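# Nest blue hand brush into dustpan, handle clipped in

## Task

Put the blue hand brush into the dustpan with its bristles facing down and its handle snapped into the groove along the dustpan's handle, and make sure the dustpan ends up resting flat on the table.

## Robot and tools

ROBOT. There are two arms, left_arm and right_arm, each with a parallel two-finger gripper and a wrist camera. In the scene frame the origin is at table-top height, halfway between the nominal arm bases. +z points up, +x points out over the table, and left_arm sits on the +y side. The arm names do not match image sides. Calibrated bases: left_arm at (-0.043, +0.266, 0) m with quat_wxyz (1, 0, 0, 0). right_arm at (-0.038, -0.243, 0) m with quat_wxyz (1, 0, 0, -0.006). Up is +z in both base frames. Hand poses and wrist-camera poses are reported in each arm's own base frame. Fixed cameras and the table use the scene frame. The fingers point along the gripper's +z and spread along its y. end_effector_position is the point between the pads, about 1 cm short of the fingertips. Reported poses may be a few cm off, more so at long reach.

ROW LAYOUT. Every commanded row is one flat list of 14 numbers, each in [-1, 1], covering both arms even if only one moves. The first 7 are for left_arm and the last 7 for right_arm. Within each arm the order is: shoulder, elbow, waist, wrist pitch, wrist yaw, wrist roll, then gripper opening. The six joint numbers are scaled offsets, not poses. They count from that arm's Joint targets as they stood when the action (or move) began, not from the previous row, so repeating an offset moves the arm further. A value of 1.0 equals 1.32 rad for the shoulder, 1.276 for the elbow, 1.264 for the waist, 1.83 for wrist pitch, 6.358 for wrist yaw and 7.625 for wrist roll. The opening number is absolute: +1 fully open, -1 closed. Values in between send the fingers to where grip_measured reads that value. Sending 0 for every joint of an arm re-commands its current Joint targets. Sending 0 for the opening closes halfway, so resend the current opening to keep a gripper as it is.

JOINT RANGES (rad): waist -2.880 to 2.880, shoulder 0.000 to 3.142, elbow 0.000 to 3.019, wrist pitch -1.693 to 1.571, wrist yaw -1.571 to 1.571, wrist roll -2.094 to 2.094. The true ends may differ by up to 0.084 rad. An action that would push a joint more than 0.084 rad outside its range is rejected for both arms. A joint driven to its actual end is clamped there, and the result may report "joint sent to its limit".

TOOLS.
execute_actions(actions, cameras): actions is a list of actions. Each action is a table of up to 15 rows, and each row lasts one step of 1/30 s. If fewer rows are given, the last row is held until 15 steps are done. An empty list just returns the current state and images. cameras selects images: omitted, null or ["all"] gives all of them, and [] gives none.
move(target, speed, blend, opening_speed, blocking, cameras): target is either one 14-number row or a list of up to 15 rows. Every row is an offset from the same starting Joint targets, not from the previous row. The joints move together along smooth paths, so the gripper traces a curve. speed is the top rate in rad/s of the joint with the farthest to go, from 0.01 to 2, default 0.5. It can be one number or one per target. blend (rad) rounds the corners at intermediate targets; the default 0 stops at each one. opening_speed (at least 0.2 per second on the -1 to +1 scale) sets how gradually the fingers move. blocking=false returns after about 0.5 s while the motion goes on. Paths last at least 0.5 s and are cut short past 10 s. They ignore obstacles and the other arm. The result ends with a move: line: done, off_target (resting more than 0.035 rad from target), moving, held or fault. It may also show limits=held and the worst-off joint for each arm.
wait(seconds 0 to 10, cameras): lets the scene run while each arm holds its last command.
stop(cameras): brakes a running move.
zoom_image(camera, region [x0, y0, x1, y1] in pixels, at most 504 x 504): gives a close-up of the latest image from cam_head_left, cam_head_right, cam_high, cam_low, cam_left_wrist or cam_right_wrist. All of these images are 896x504.
read_manual(section): licence texts only.
finished_scene(scene): ends the current scene (1 or 2) for good. The goal must then hold without the robot.

MOTION LIMITS. Joint speed is capped. Each target may run only a fixed lead ahead of the measured angle. If targets would move the hand more than 110 mm from where it is, they are scaled back. So large offsets may need several actions, and very small ones may not start. "joint command not followed" means the clearance check altered some targets. That check does not keep the two grippers apart.

RESULTS. Joint positions and Joint velocities are listed per arm in the row order above (rad, rad/s), followed by the finger gap (m; 0.094 when fully open). "Joint targets" is the base for your next offsets. grip_measured reads the finger opening on the command scale; on a hard part it reads up to about 0.064 below the part's true width. grip_effort_nm is gripper motor effort, negative when closing, and it has an offset. Joint torques include gravity, friction and an offset, and numbers 2 and 4 wrap at ±28 N m. Step readings appear only for execute_actions.

GRASPING. Once the command is about 0.05 below the width at first contact (more for small or round parts), the gripper squeezes at full force, 50 to 64 N per pad. Close slowly on fragile items. To release, command an opening well above grip_measured.

CAUTIONS. Do not drop the brush, let go of it while it is moving, slam it down, or press hard. Never let the arms collide or squeeze against each other; this can fail the scene. Anything that falls off the table, or is left off it, fails the task. Brief tugs on held parts or pushes on loose objects can happen. Holding loads or staying stretched out heats the motors. Motors give a MOTOR HOT warning at 85 °C, and at 100 °C that arm goes limp for 30 s or more. To stop an arm pressing on something, command its targets back past its measured position.

Each tool is called after "Emit:" by a JSON object that holds its "fn" and its "kwargs".

## Session

Emit:
{"fn": "execute_actions", "kwargs": {"actions": []}}

Scene clock: 0.00 s.
left_arm: end_effector_position=(+0.4401, +0.0824, +0.3172) grip_measured=+1.000 grip_effort_nm=n/a end_effector_quat_wxyz=(+0.704, +0.195, +0.642, -0.234) | right_arm: end_effector_position=(+0.4649, +0.1725, +0.3725) grip_measured=+1.000 grip_effort_nm=n/a end_effector_quat_wxyz=(-0.268, +0.873, -0.393, -0.110)
Joint names: [shoulder, elbow, waist, wrist pitch, wrist yaw, wrist roll]
Joint positions: left_arm=[1.269 0.622 0.544 0.894 1.147 -0.252 0.094] | right_arm=[1.557 1.764 0.167 -1.646 -0.574 -2.089 0.094]
Joint velocities: within noise
Joint torques (N m): no reading
Heat: left arm: hottest gripper 34 °C; right arm: hottest waist 37 °C.
Joint targets: left_arm=[1.268 0.646 0.544 0.898 1.147 -0.251] | right_arm=[1.561 1.788 0.167 -1.645 -0.574 -2.089]
Tool commands: left_gripper/opening=+1.0 right_gripper/opening=+1.0

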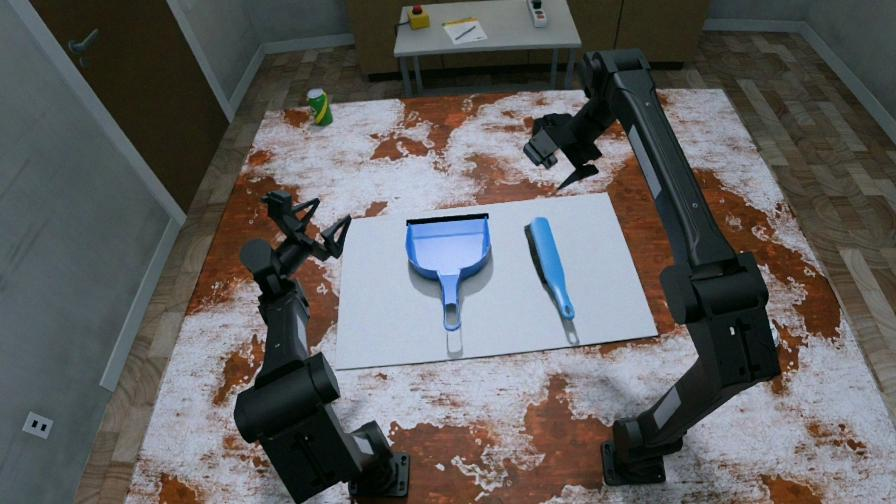

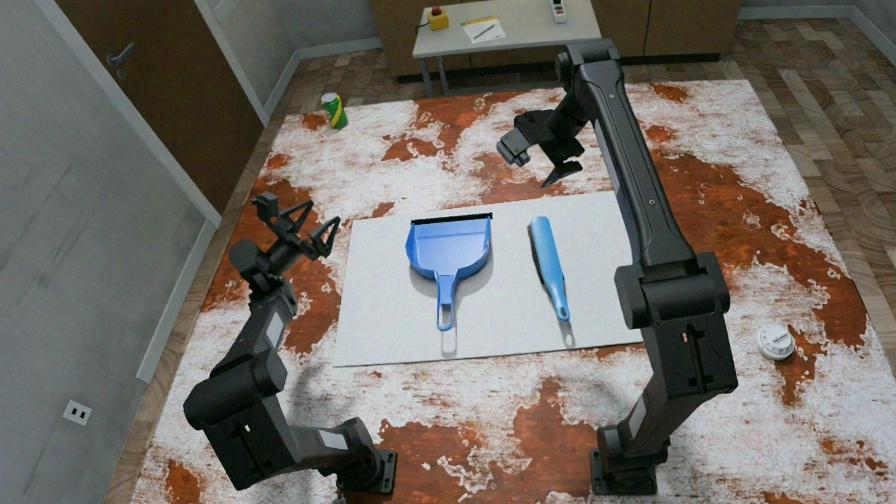

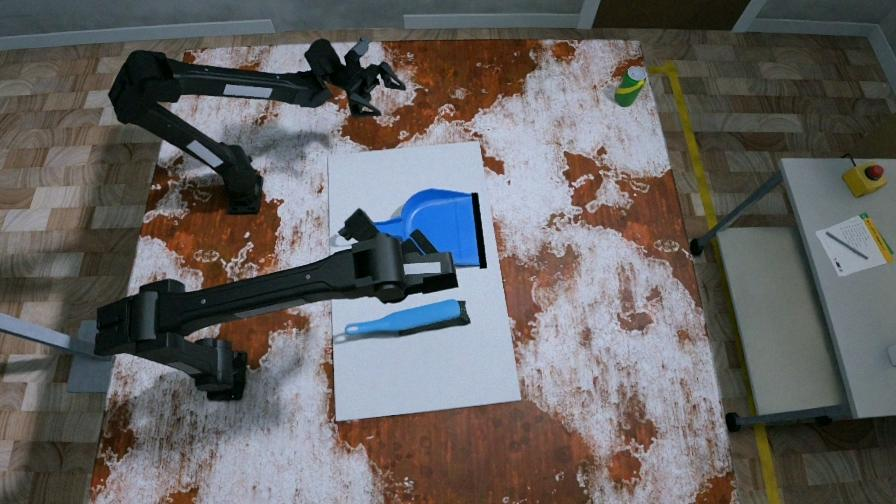

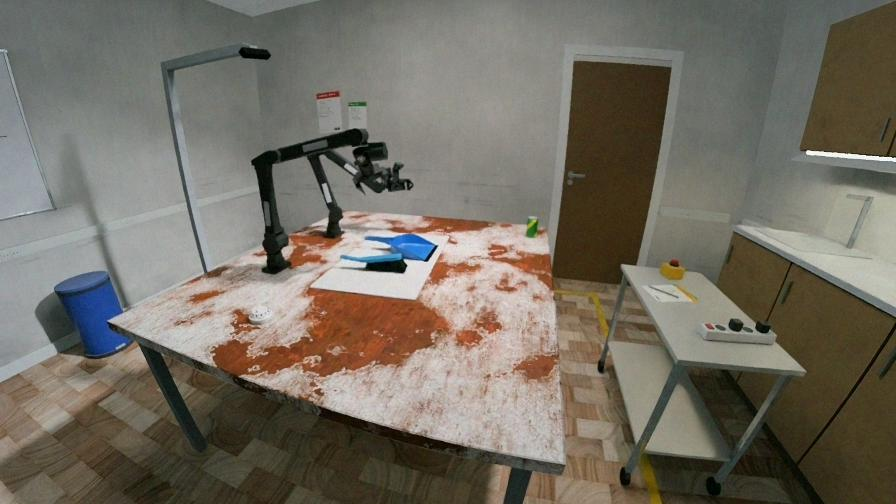

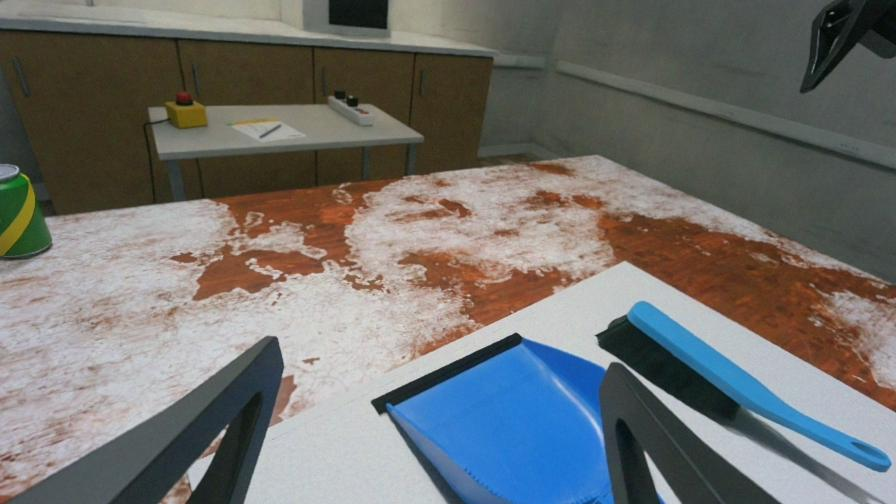

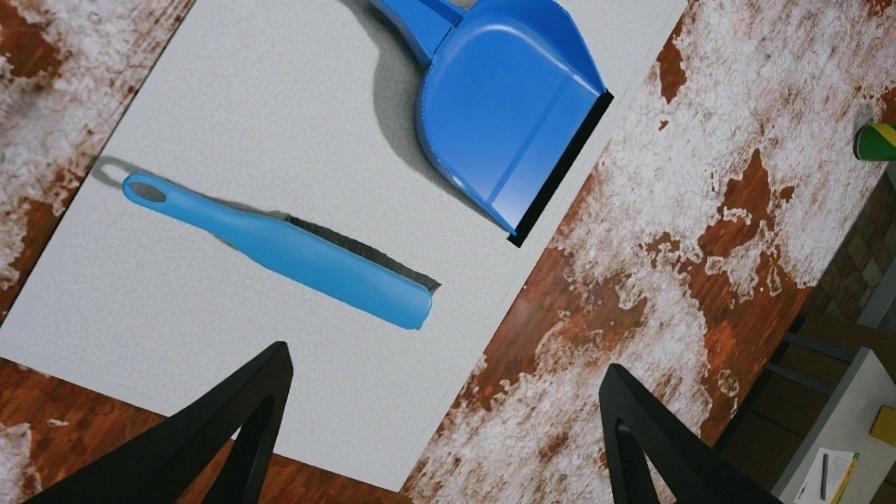

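Emit:
{"fn": "zoom_image", "kwargs": {"camera": "cam_head_left", "region": [380, 190, 640, 350]}}

Emit:
{"fn": "zoom_image", "kwargs": {"camera": "cam_low", "region": [300, 210, 480, 310]}}

Emit:
{"fn": "zoom_image", "kwargs": {"camera": "cam_high", "region": [320, 140, 530, 400]}}

Emit:
{"fn": "zoom_image", "kwargs": {"camera": "cam_right_wrist", "region": [200, 0, 650, 250]}}

Scaled by 1.938 from the camera's 896x504 image, which has a finer 1280x720 frame.

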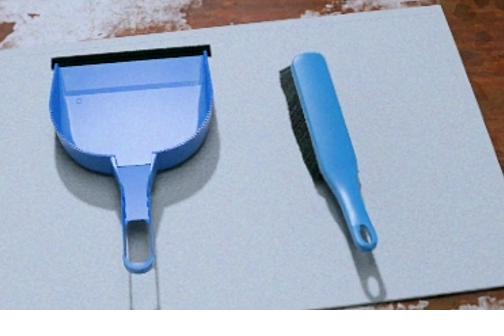

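Scaled by 2.800 from the camera's 896x504 image, which has a finer 1280x720 frame.

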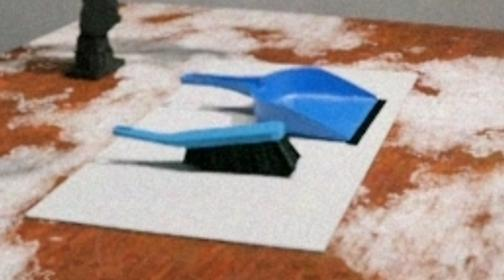

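Scaled by 1.938 from the camera's 896x504 image, which has a finer 1280x720 frame.

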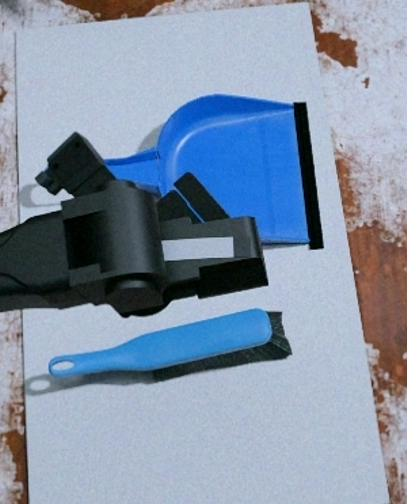

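Scaled by 1.120 from the camera's 896x504 image, which has a finer 1280x720 frame.

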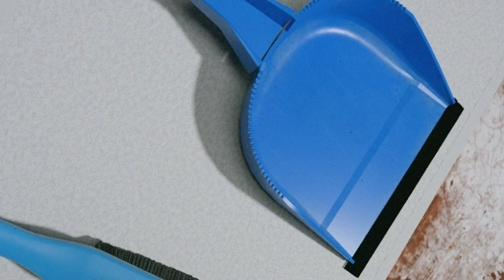

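Emit:
{"fn": "move", "kwargs": {"target": [-0.176,0.393,-0.604,-1,-0.1804,0.033,1,0.106,-0.175,0.1005,0.115,0.0903,0.2867,1], "speed": 0.8}}

Scene clock: 54.07 s.
left_arm: end_effector_position=(+0.4213, -0.0890, +0.3229) grip_measured=+1.000 grip_effort_nm=0.017 end_effector_quat_wxyz=(+0.341, +0.090, +0.935, -0.039) | right_arm: end_effector_position=(+0.4928, +0.1456, +0.2084) grip_measured=+1.000 grip_effort_nm=0.002 end_effector_quat_wxyz=(+0.004, -0.100, +0.995, +0.001)
Joint names: [shoulder, elbow, waist, wrist pitch, wrist yaw, wrist roll]
Joint positions: left_arm=[1.045 1.094 -0.206 -0.919 0.002 -0.015 0.094] | right_arm=[1.685 1.568 0.288 -1.445 -0.001 0.088 0.094]
Joint velocities: within noise
Joint torques (N m): left_arm=[-7.41 13.87 -1.85 0.44 -0.17 0.06] | right_arm=[-13.39 9.81 1.2 0.87 0.08 0.07]
Heat: left arm: hottest elbow 36 °C; right arm: hottest elbow 40 °C.
Joint targets: left_arm=[1.035 1.147 -0.220 -0.932 0.000 0.000] | right_arm=[1.701 1.564 0.294 -1.434 0.001 0.097]
move: off_target (left_arm); left_arm: the elbow is farthest, 0.054 rad from its target

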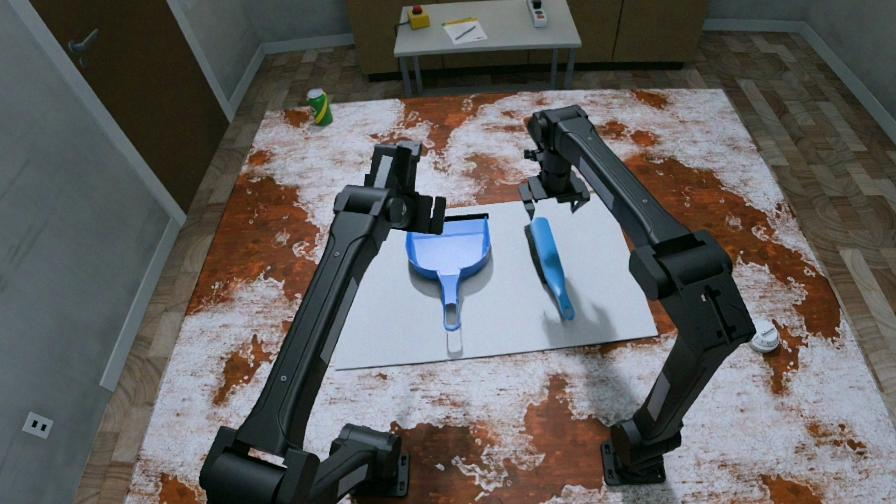

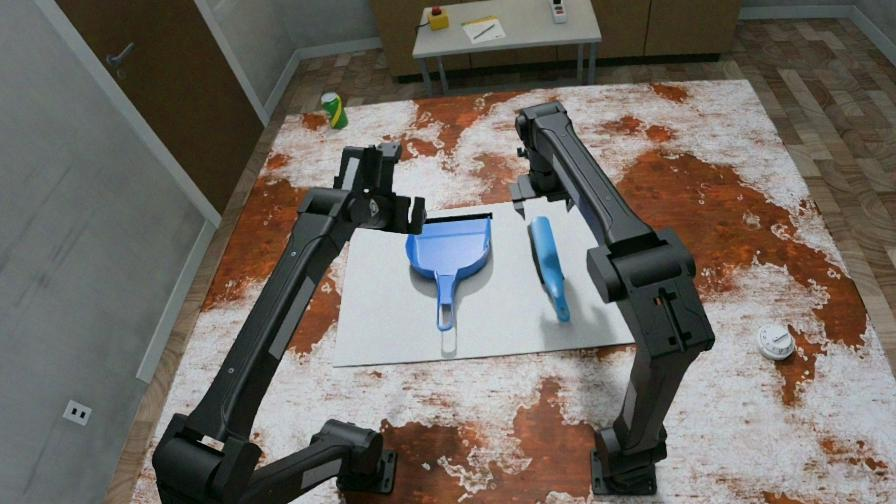

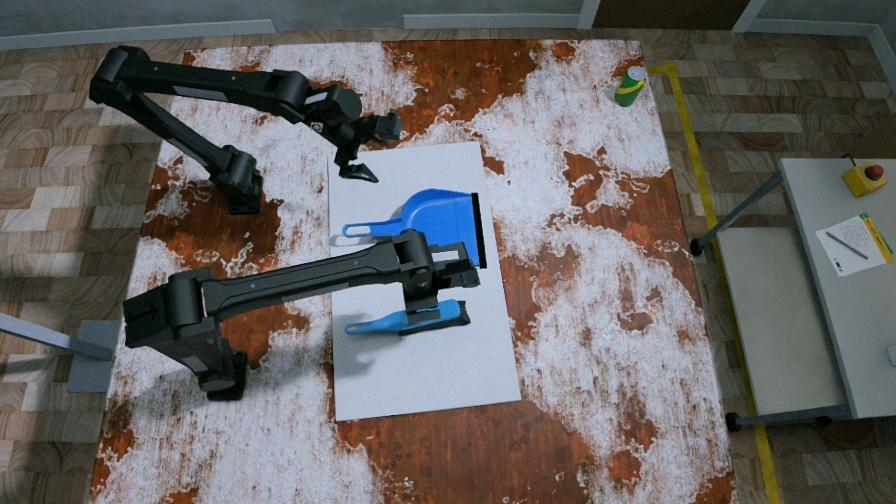

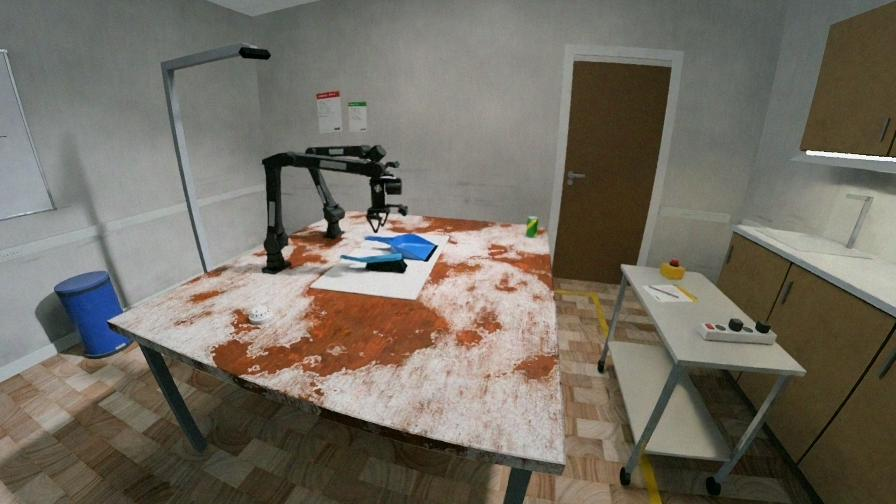

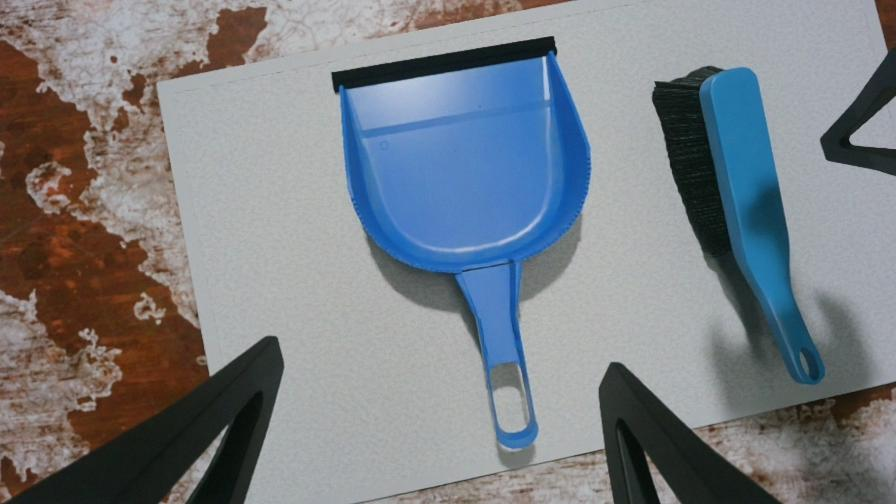

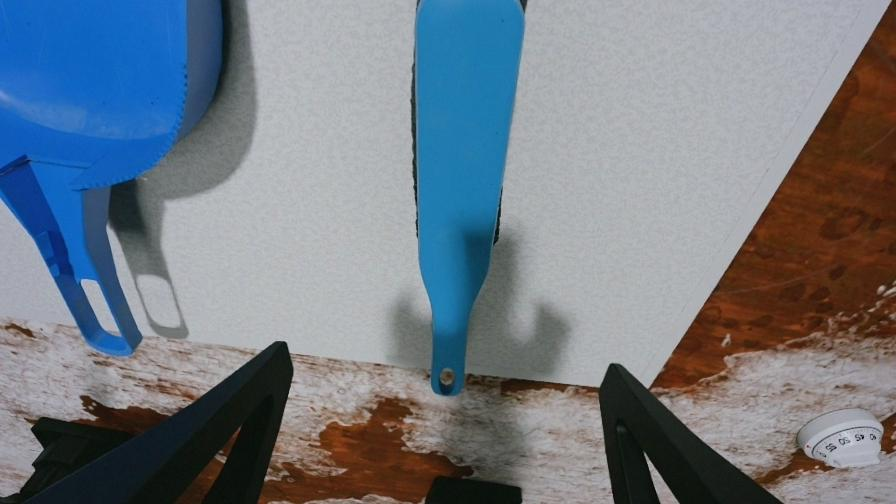

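Emit:
{"fn": "zoom_image", "kwargs": {"camera": "cam_left_wrist", "region": [400, 230, 600, 460]}}

Emit:
{"fn": "zoom_image", "kwargs": {"camera": "cam_right_wrist", "region": [0, 120, 250, 370]}}

Emit:
{"fn": "zoom_image", "kwargs": {"camera": "cam_low", "region": [330, 220, 450, 290]}}

Emit:
{"fn": "zoom_image", "kwargs": {"camera": "cam_left_wrist", "region": [640, 50, 860, 400]}}

Scaled by 2.191 from the camera's 896x504 image, which has a finer 1280x720 frame.

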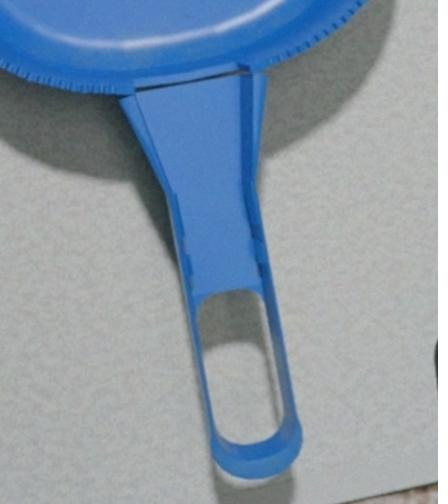

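Scaled by 2.016 from the camera's 896x504 image, which has a finer 1280x720 frame.

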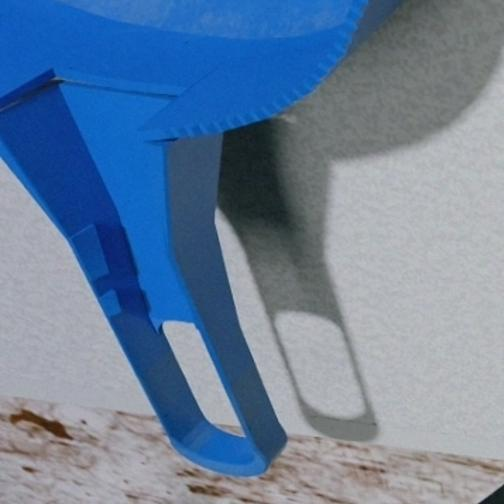

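Scaled by 4.200 from the camera's 896x504 image, which has a finer 1280x720 frame.

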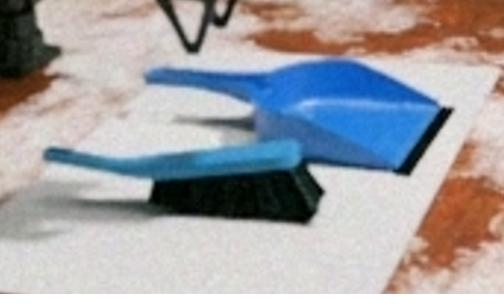

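Scaled by 1.440 from the camera's 896x504 image, which has a finer 1280x720 frame.

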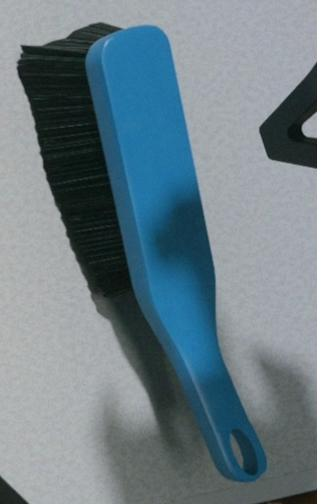

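Emit:
{"fn": "move", "kwargs": {"target": [0,0,0,0,0,0,1,0.0508,-0.1405,-0.005,0.1347,0,0,1], "speed": 0.5, "cameras": ["cam_right_wrist","cam_low","cam_head_left","cam_left_wrist"]}}

Emit:
{"fn": "zoom_image", "kwargs": {"camera": "cam_low", "region": [330, 190, 450, 290]}}

Scene clock: 136.80 s.
left_arm: end_effector_position=(+0.4213, -0.0890, +0.3229) grip_measured=+1.000 grip_effort_nm=0.022 end_effector_quat_wxyz=(+0.341, +0.090, +0.935, -0.039) | right_arm: end_effector_position=(+0.4925, +0.1455, +0.1014) grip_measured=+1.000 grip_effort_nm=-0.002 end_effector_quat_wxyz=(-0.005, -0.099, +0.995, +0.000)
Joint names: [shoulder, elbow, waist, wrist pitch, wrist yaw, wrist roll]
Joint positions: left_arm=[1.045 1.094 -0.206 -0.919 0.002 -0.015 0.094] | right_arm=[1.764 1.383 0.288 -1.199 -0.001 0.089 0.094]
Joint velocities: within noise
Joint torques (N m): left_arm=[-7.53 13.85 -1.9 0.42 -0.16 0.04] | right_arm=[-15.09 9.28 0.62 0.77 0.07 0.03]
Heat: left arm: hottest elbow 44 °C; right arm: hottest elbow 40 °C.
Joint targets: left_arm=[1.035 1.147 -0.220 -0.932 0.000 0.000] | right_arm=[1.768 1.385 0.287 -1.188 0.001 0.097]
move: off_target (left_arm); left_arm: the elbow is farthest, 0.053 rad from its target
Images, in order (width x height): cam_head_left 896x504, cam_low 896x504, cam_left_wrist 896x504, cam_right_wrist 896x504.

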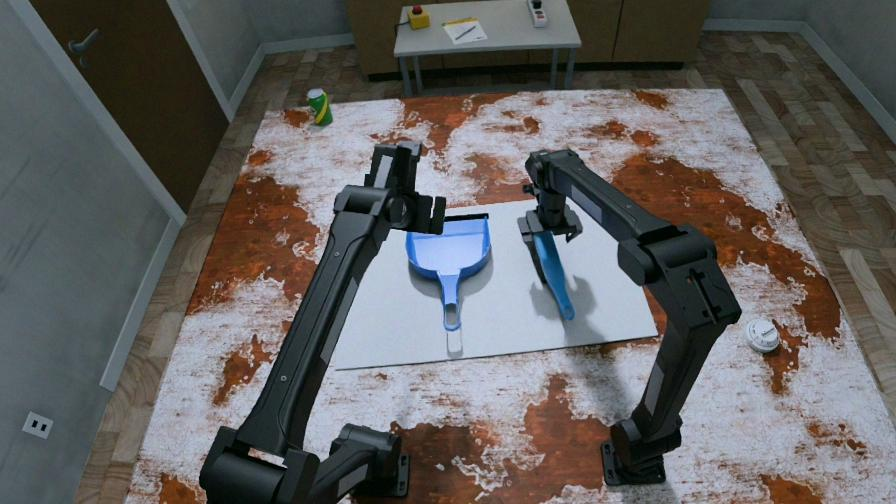

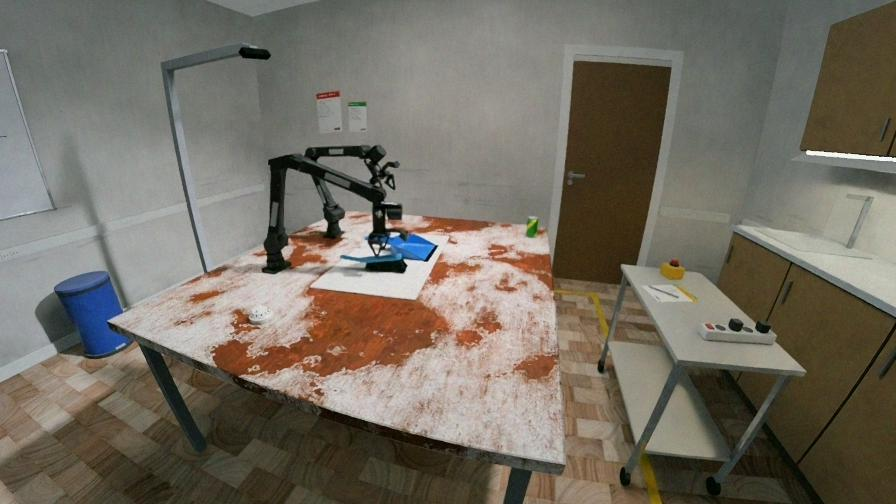

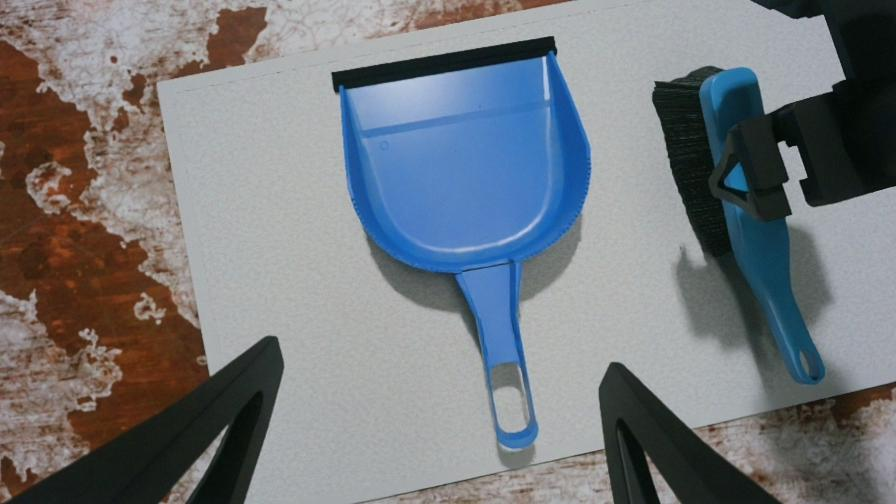

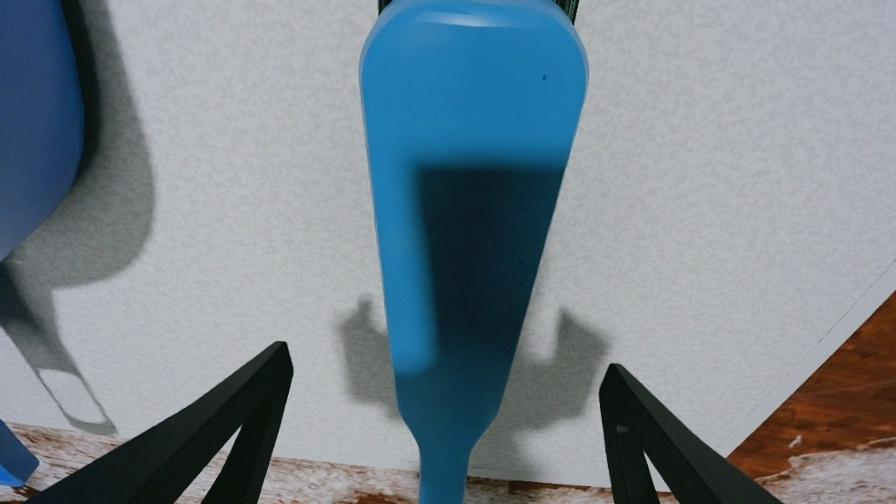

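Scaled by 4.200 from the camera's 896x504 image, which has a finer 1280x720 frame.

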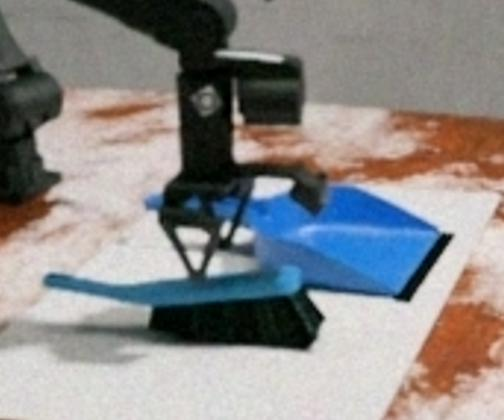

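Emit:
{"fn": "move", "kwargs": {"target": [0,0,0,0,0,0,1,0.0239,-0.0325,0,0.04,0,0,1], "speed": 0.3, "cameras": ["cam_right_wrist","cam_low"]}}

Emit:
{"fn": "zoom_image", "kwargs": {"camera": "cam_low", "region": [330, 190, 450, 290]}}

Scene clock: 150.67 s.
left_arm: end_effector_position=(+0.4213, -0.0890, +0.3229) grip_measured=+1.000 grip_effort_nm=0.017 end_effector_quat_wxyz=(+0.341, +0.090, +0.935, -0.039) | right_arm: end_effector_position=(+0.4948, +0.1462, +0.0779) grip_measured=+1.000 grip_effort_nm=-0.007 end_effector_quat_wxyz=(+0.003, -0.099, +0.995, +0.001)
Joint names: [shoulder, elbow, waist, wrist pitch, wrist yaw, wrist roll]
Joint positions: left_arm=[1.045 1.094 -0.206 -0.919 0.002 -0.015 0.094] | right_arm=[1.785 1.346 0.288 -1.126 -0.001 0.089 0.094]
Joint velocities: within noise
Joint torques (N m): left_arm=[-7.41 13.86 -1.85 0.42 -0.16 0.06] | right_arm=[-13.74 8.76 0.62 0.87 0.07 0.03]
Heat: left arm: hottest elbow 45 °C; right arm: hottest elbow 40 °C.
Joint targets: left_arm=[1.035 1.147 -0.220 -0.932 0.000 0.000] | right_arm=[1.800 1.344 0.287 -1.115 0.001 0.097]
move: off_target (left_arm); left_arm: the elbow is farthest, 0.053 rad from its target
Images, in order (width x height): cam_low 896x504, cam_right_wrist 896x504.

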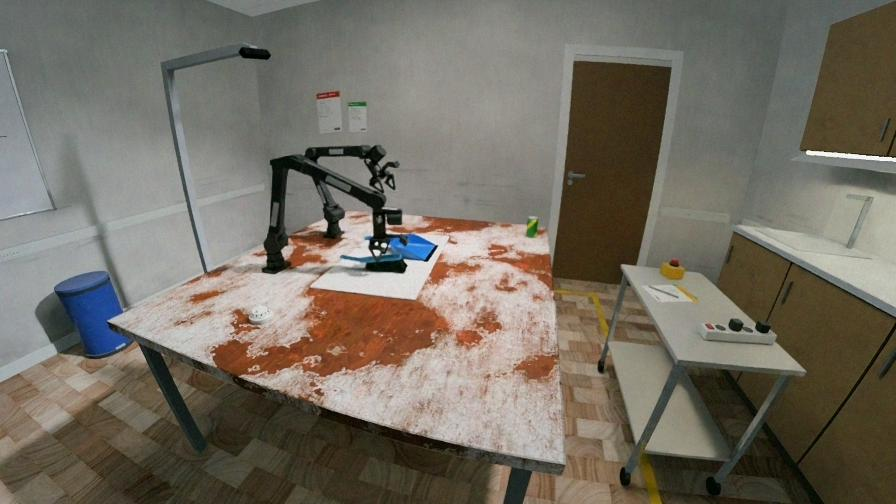

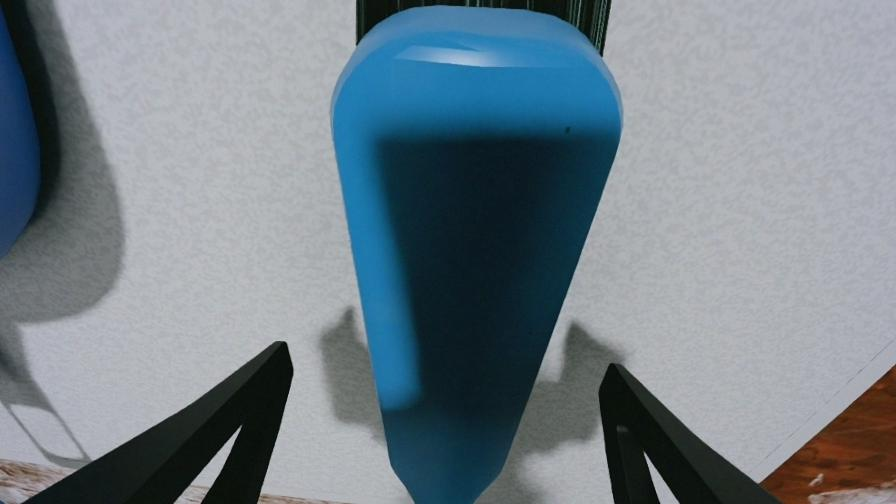

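Scaled by 4.200 from the camera's 896x504 image, which has a finer 1280x720 frame.

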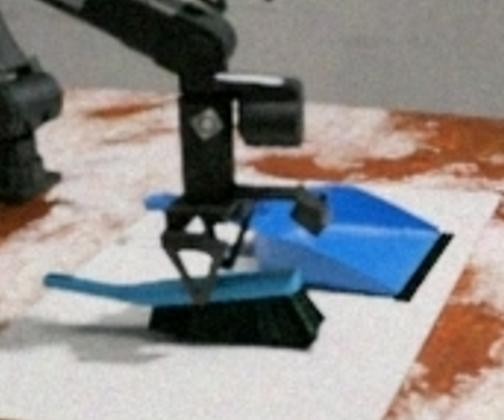

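Emit:
{"fn": "move", "kwargs": {"target": [0,0,0,0,0,0,1,0,0,0,0,0,0,-0.45], "opening_speed": 0.4, "cameras": ["cam_right_wrist","cam_low"]}}

Scene clock: 159.43 s.
left_arm: end_effector_position=(+0.4213, -0.0890, +0.3229) grip_measured=+1.000 grip_effort_nm=0.022 end_effector_quat_wxyz=(+0.341, +0.090, +0.935, -0.039) | right_arm: end_effector_position=(+0.4948, +0.1461, +0.0779) grip_measured=-0.063 grip_effort_nm=-1.013 end_effector_quat_wxyz=(+0.003, -0.099, +0.995, +0.001)
Joint names: [shoulder, elbow, waist, wrist pitch, wrist yaw, wrist roll]
Joint positions: left_arm=[1.045 1.094 -0.206 -0.919 0.002 -0.015 0.094] | right_arm=[1.785 1.346 0.288 -1.126 -0.001 0.089 0.044]
Joint velocities: within noise
Joint torques (N m): left_arm=[-7.47 13.85 -1.79 0.43 -0.15 0.06] | right_arm=[-13.92 8.95 0.62 0.85 0.04 0.04]
Heat: left arm: hottest elbow 45 °C; right arm: hottest shoulder 39 °C.
Joint targets: left_arm=[1.035 1.147 -0.220 -0.932 0.000 0.000] | right_arm=[1.800 1.344 0.287 -1.115 0.001 0.097]
move: off_target (left_arm); left_arm: the elbow is farthest, 0.053 rad from its target
Images, in order (width x height): cam_low 896x504, cam_right_wrist 896x504.

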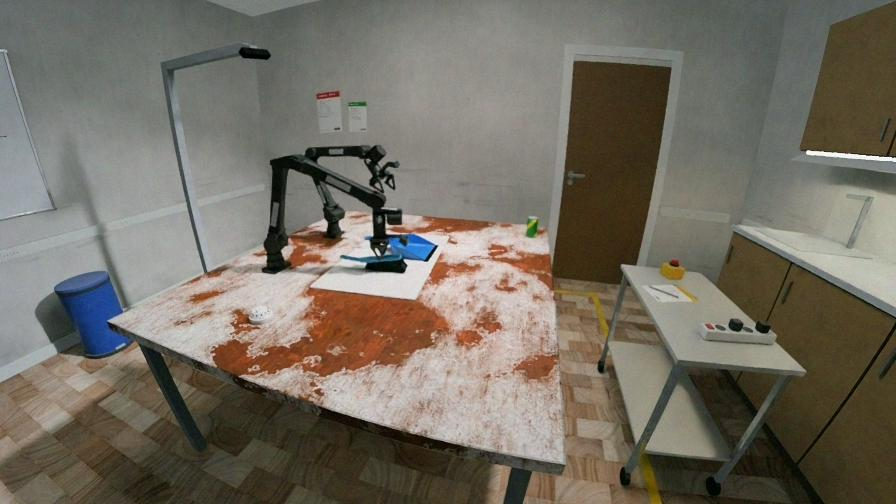

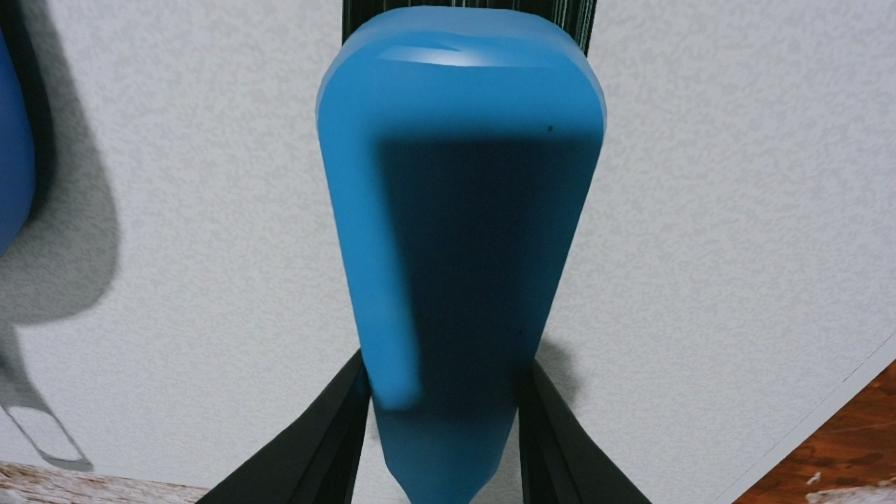

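Emit:
{"fn": "move", "kwargs": {"target": [[-0.353,-0.1904,-0.1028,-0.0836,0,0,1,-0.0795,0.2089,0,-0.2027,0,0,-0.45],[-0.353,-0.1904,-0.1028,-0.0836,0,0,1,0.1106,0.4882,0.3022,-0.2607,0,0.0695,-0.45]], "speed": 0.5, "blend": 0.05}}

Scene clock: 219.83 s.
left_arm: end_effector_position=(+0.2667, -0.0930, +0.3497) grip_measured=+1.000 grip_effort_nm=0.022 end_effector_quat_wxyz=(+0.397, +0.145, +0.904, -0.070) | right_arm: end_effector_position=(+0.4633, +0.3693, +0.2066) grip_measured=-0.064 grip_effort_nm=-1.018 end_effector_quat_wxyz=(-0.013, -0.028, +0.999, -0.010)
Joint names: [shoulder, elbow, waist, wrist pitch, wrist yaw, wrist roll]
Joint positions: left_arm=[0.57 0.9 -0.333 -1.071 0.002 -0.015 0.094] | right_arm=[1.931 1.908 0.674 -1.582 0 0.618 0.044]
Joint velocities: within noise
Joint torques (N m): left_arm=[-0.38 9.8 -2.2 0.53 -0.12 0.06] | right_arm=[-16.5 14.91 0.21 -0.12 0.06 0.03]
Heat: left arm: hottest elbow 46 °C; right arm: hottest shoulder 40 °C.
Joint targets: left_arm=[0.570 0.904 -0.350 -1.085 0.000 0.000] | right_arm=[1.946 1.967 0.669 -1.592 0.000 0.627]
move: off_target (right_arm); right_arm: the elbow is farthest, 0.059 rad from its target

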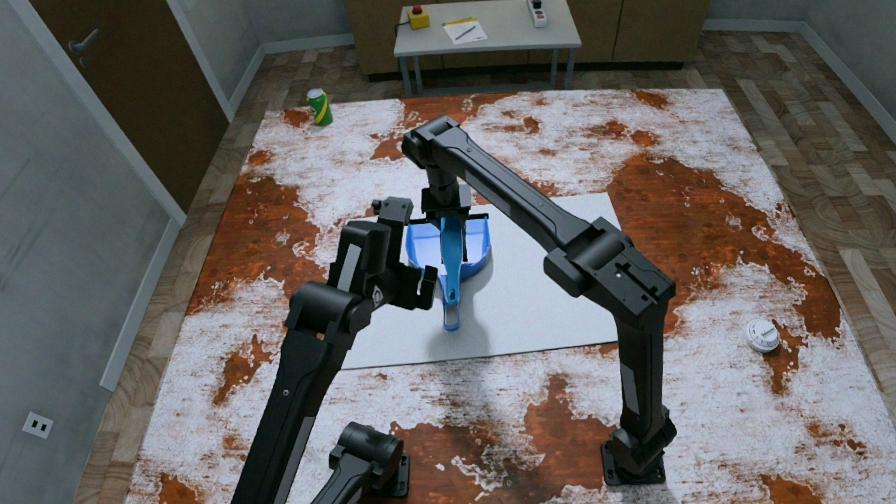

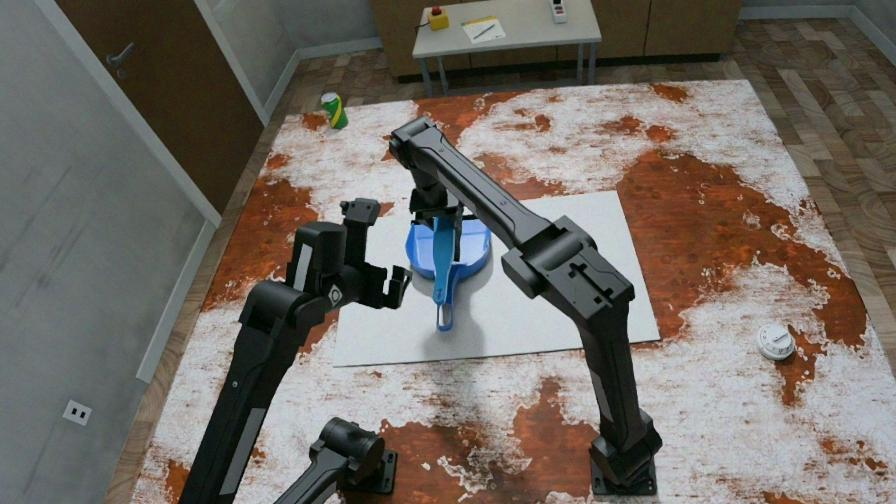

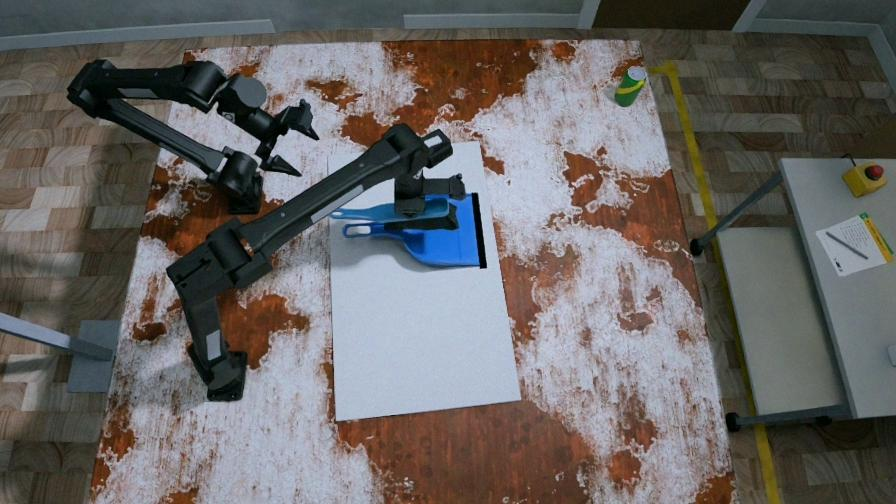

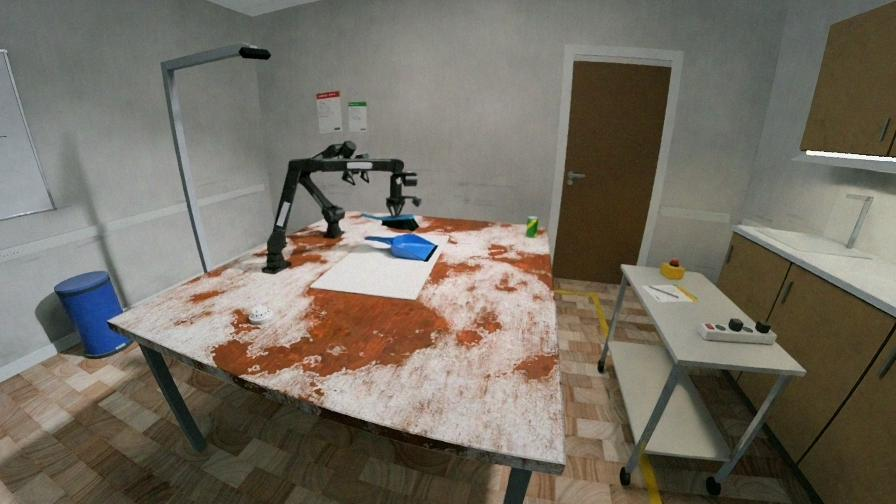

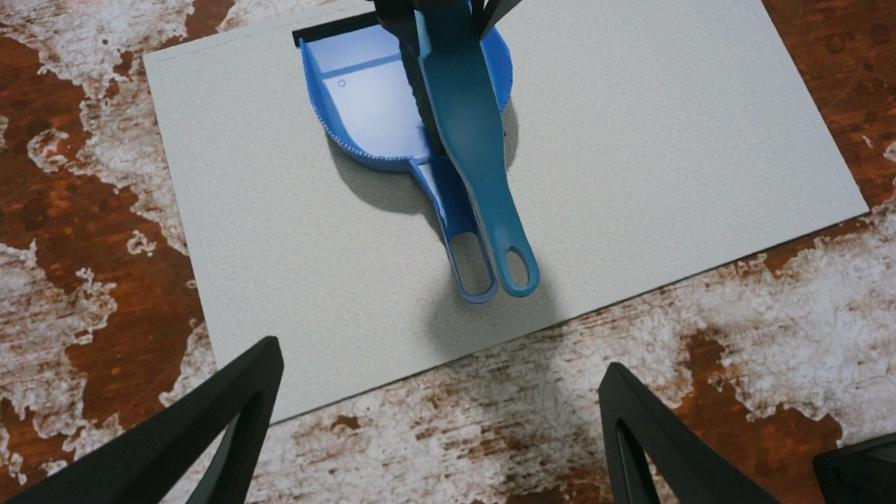

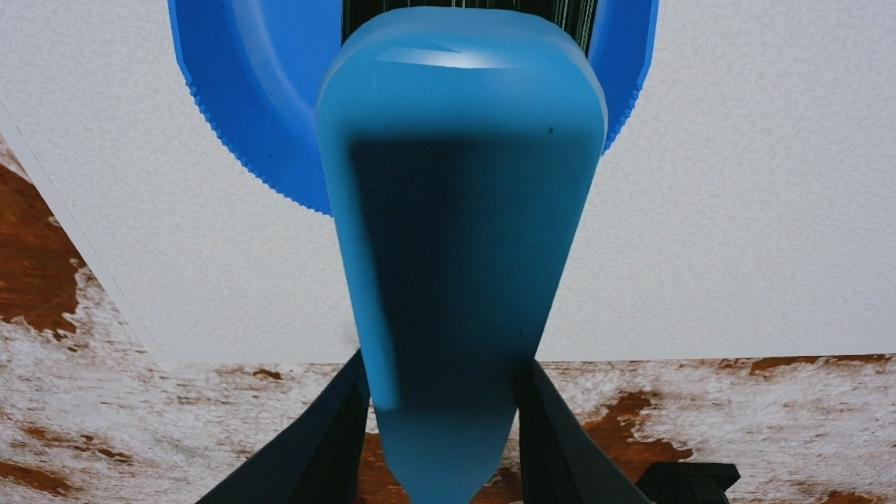

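Emit:
{"fn": "zoom_image", "kwargs": {"camera": "cam_left_wrist", "region": [380, 60, 580, 320]}}

Emit:
{"fn": "zoom_image", "kwargs": {"camera": "cam_low", "region": [340, 170, 460, 270]}}

Scaled by 1.938 from the camera's 896x504 image, which has a finer 1280x720 frame.

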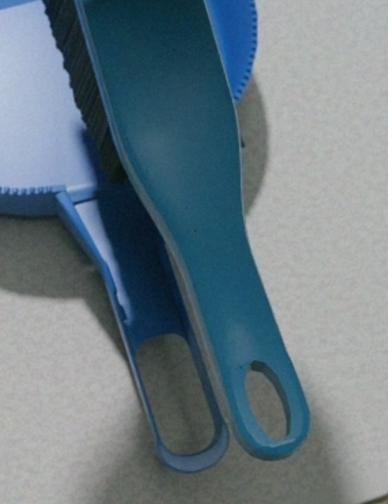

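Scaled by 4.200 from the camera's 896x504 image, which has a finer 1280x720 frame.

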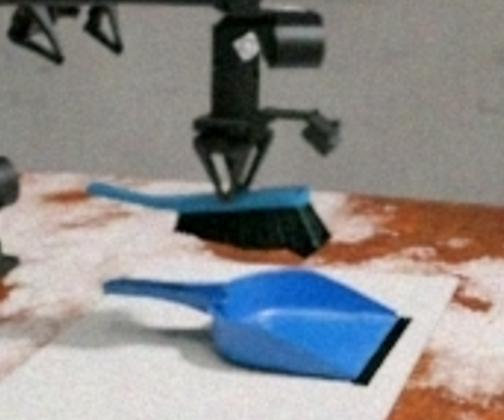

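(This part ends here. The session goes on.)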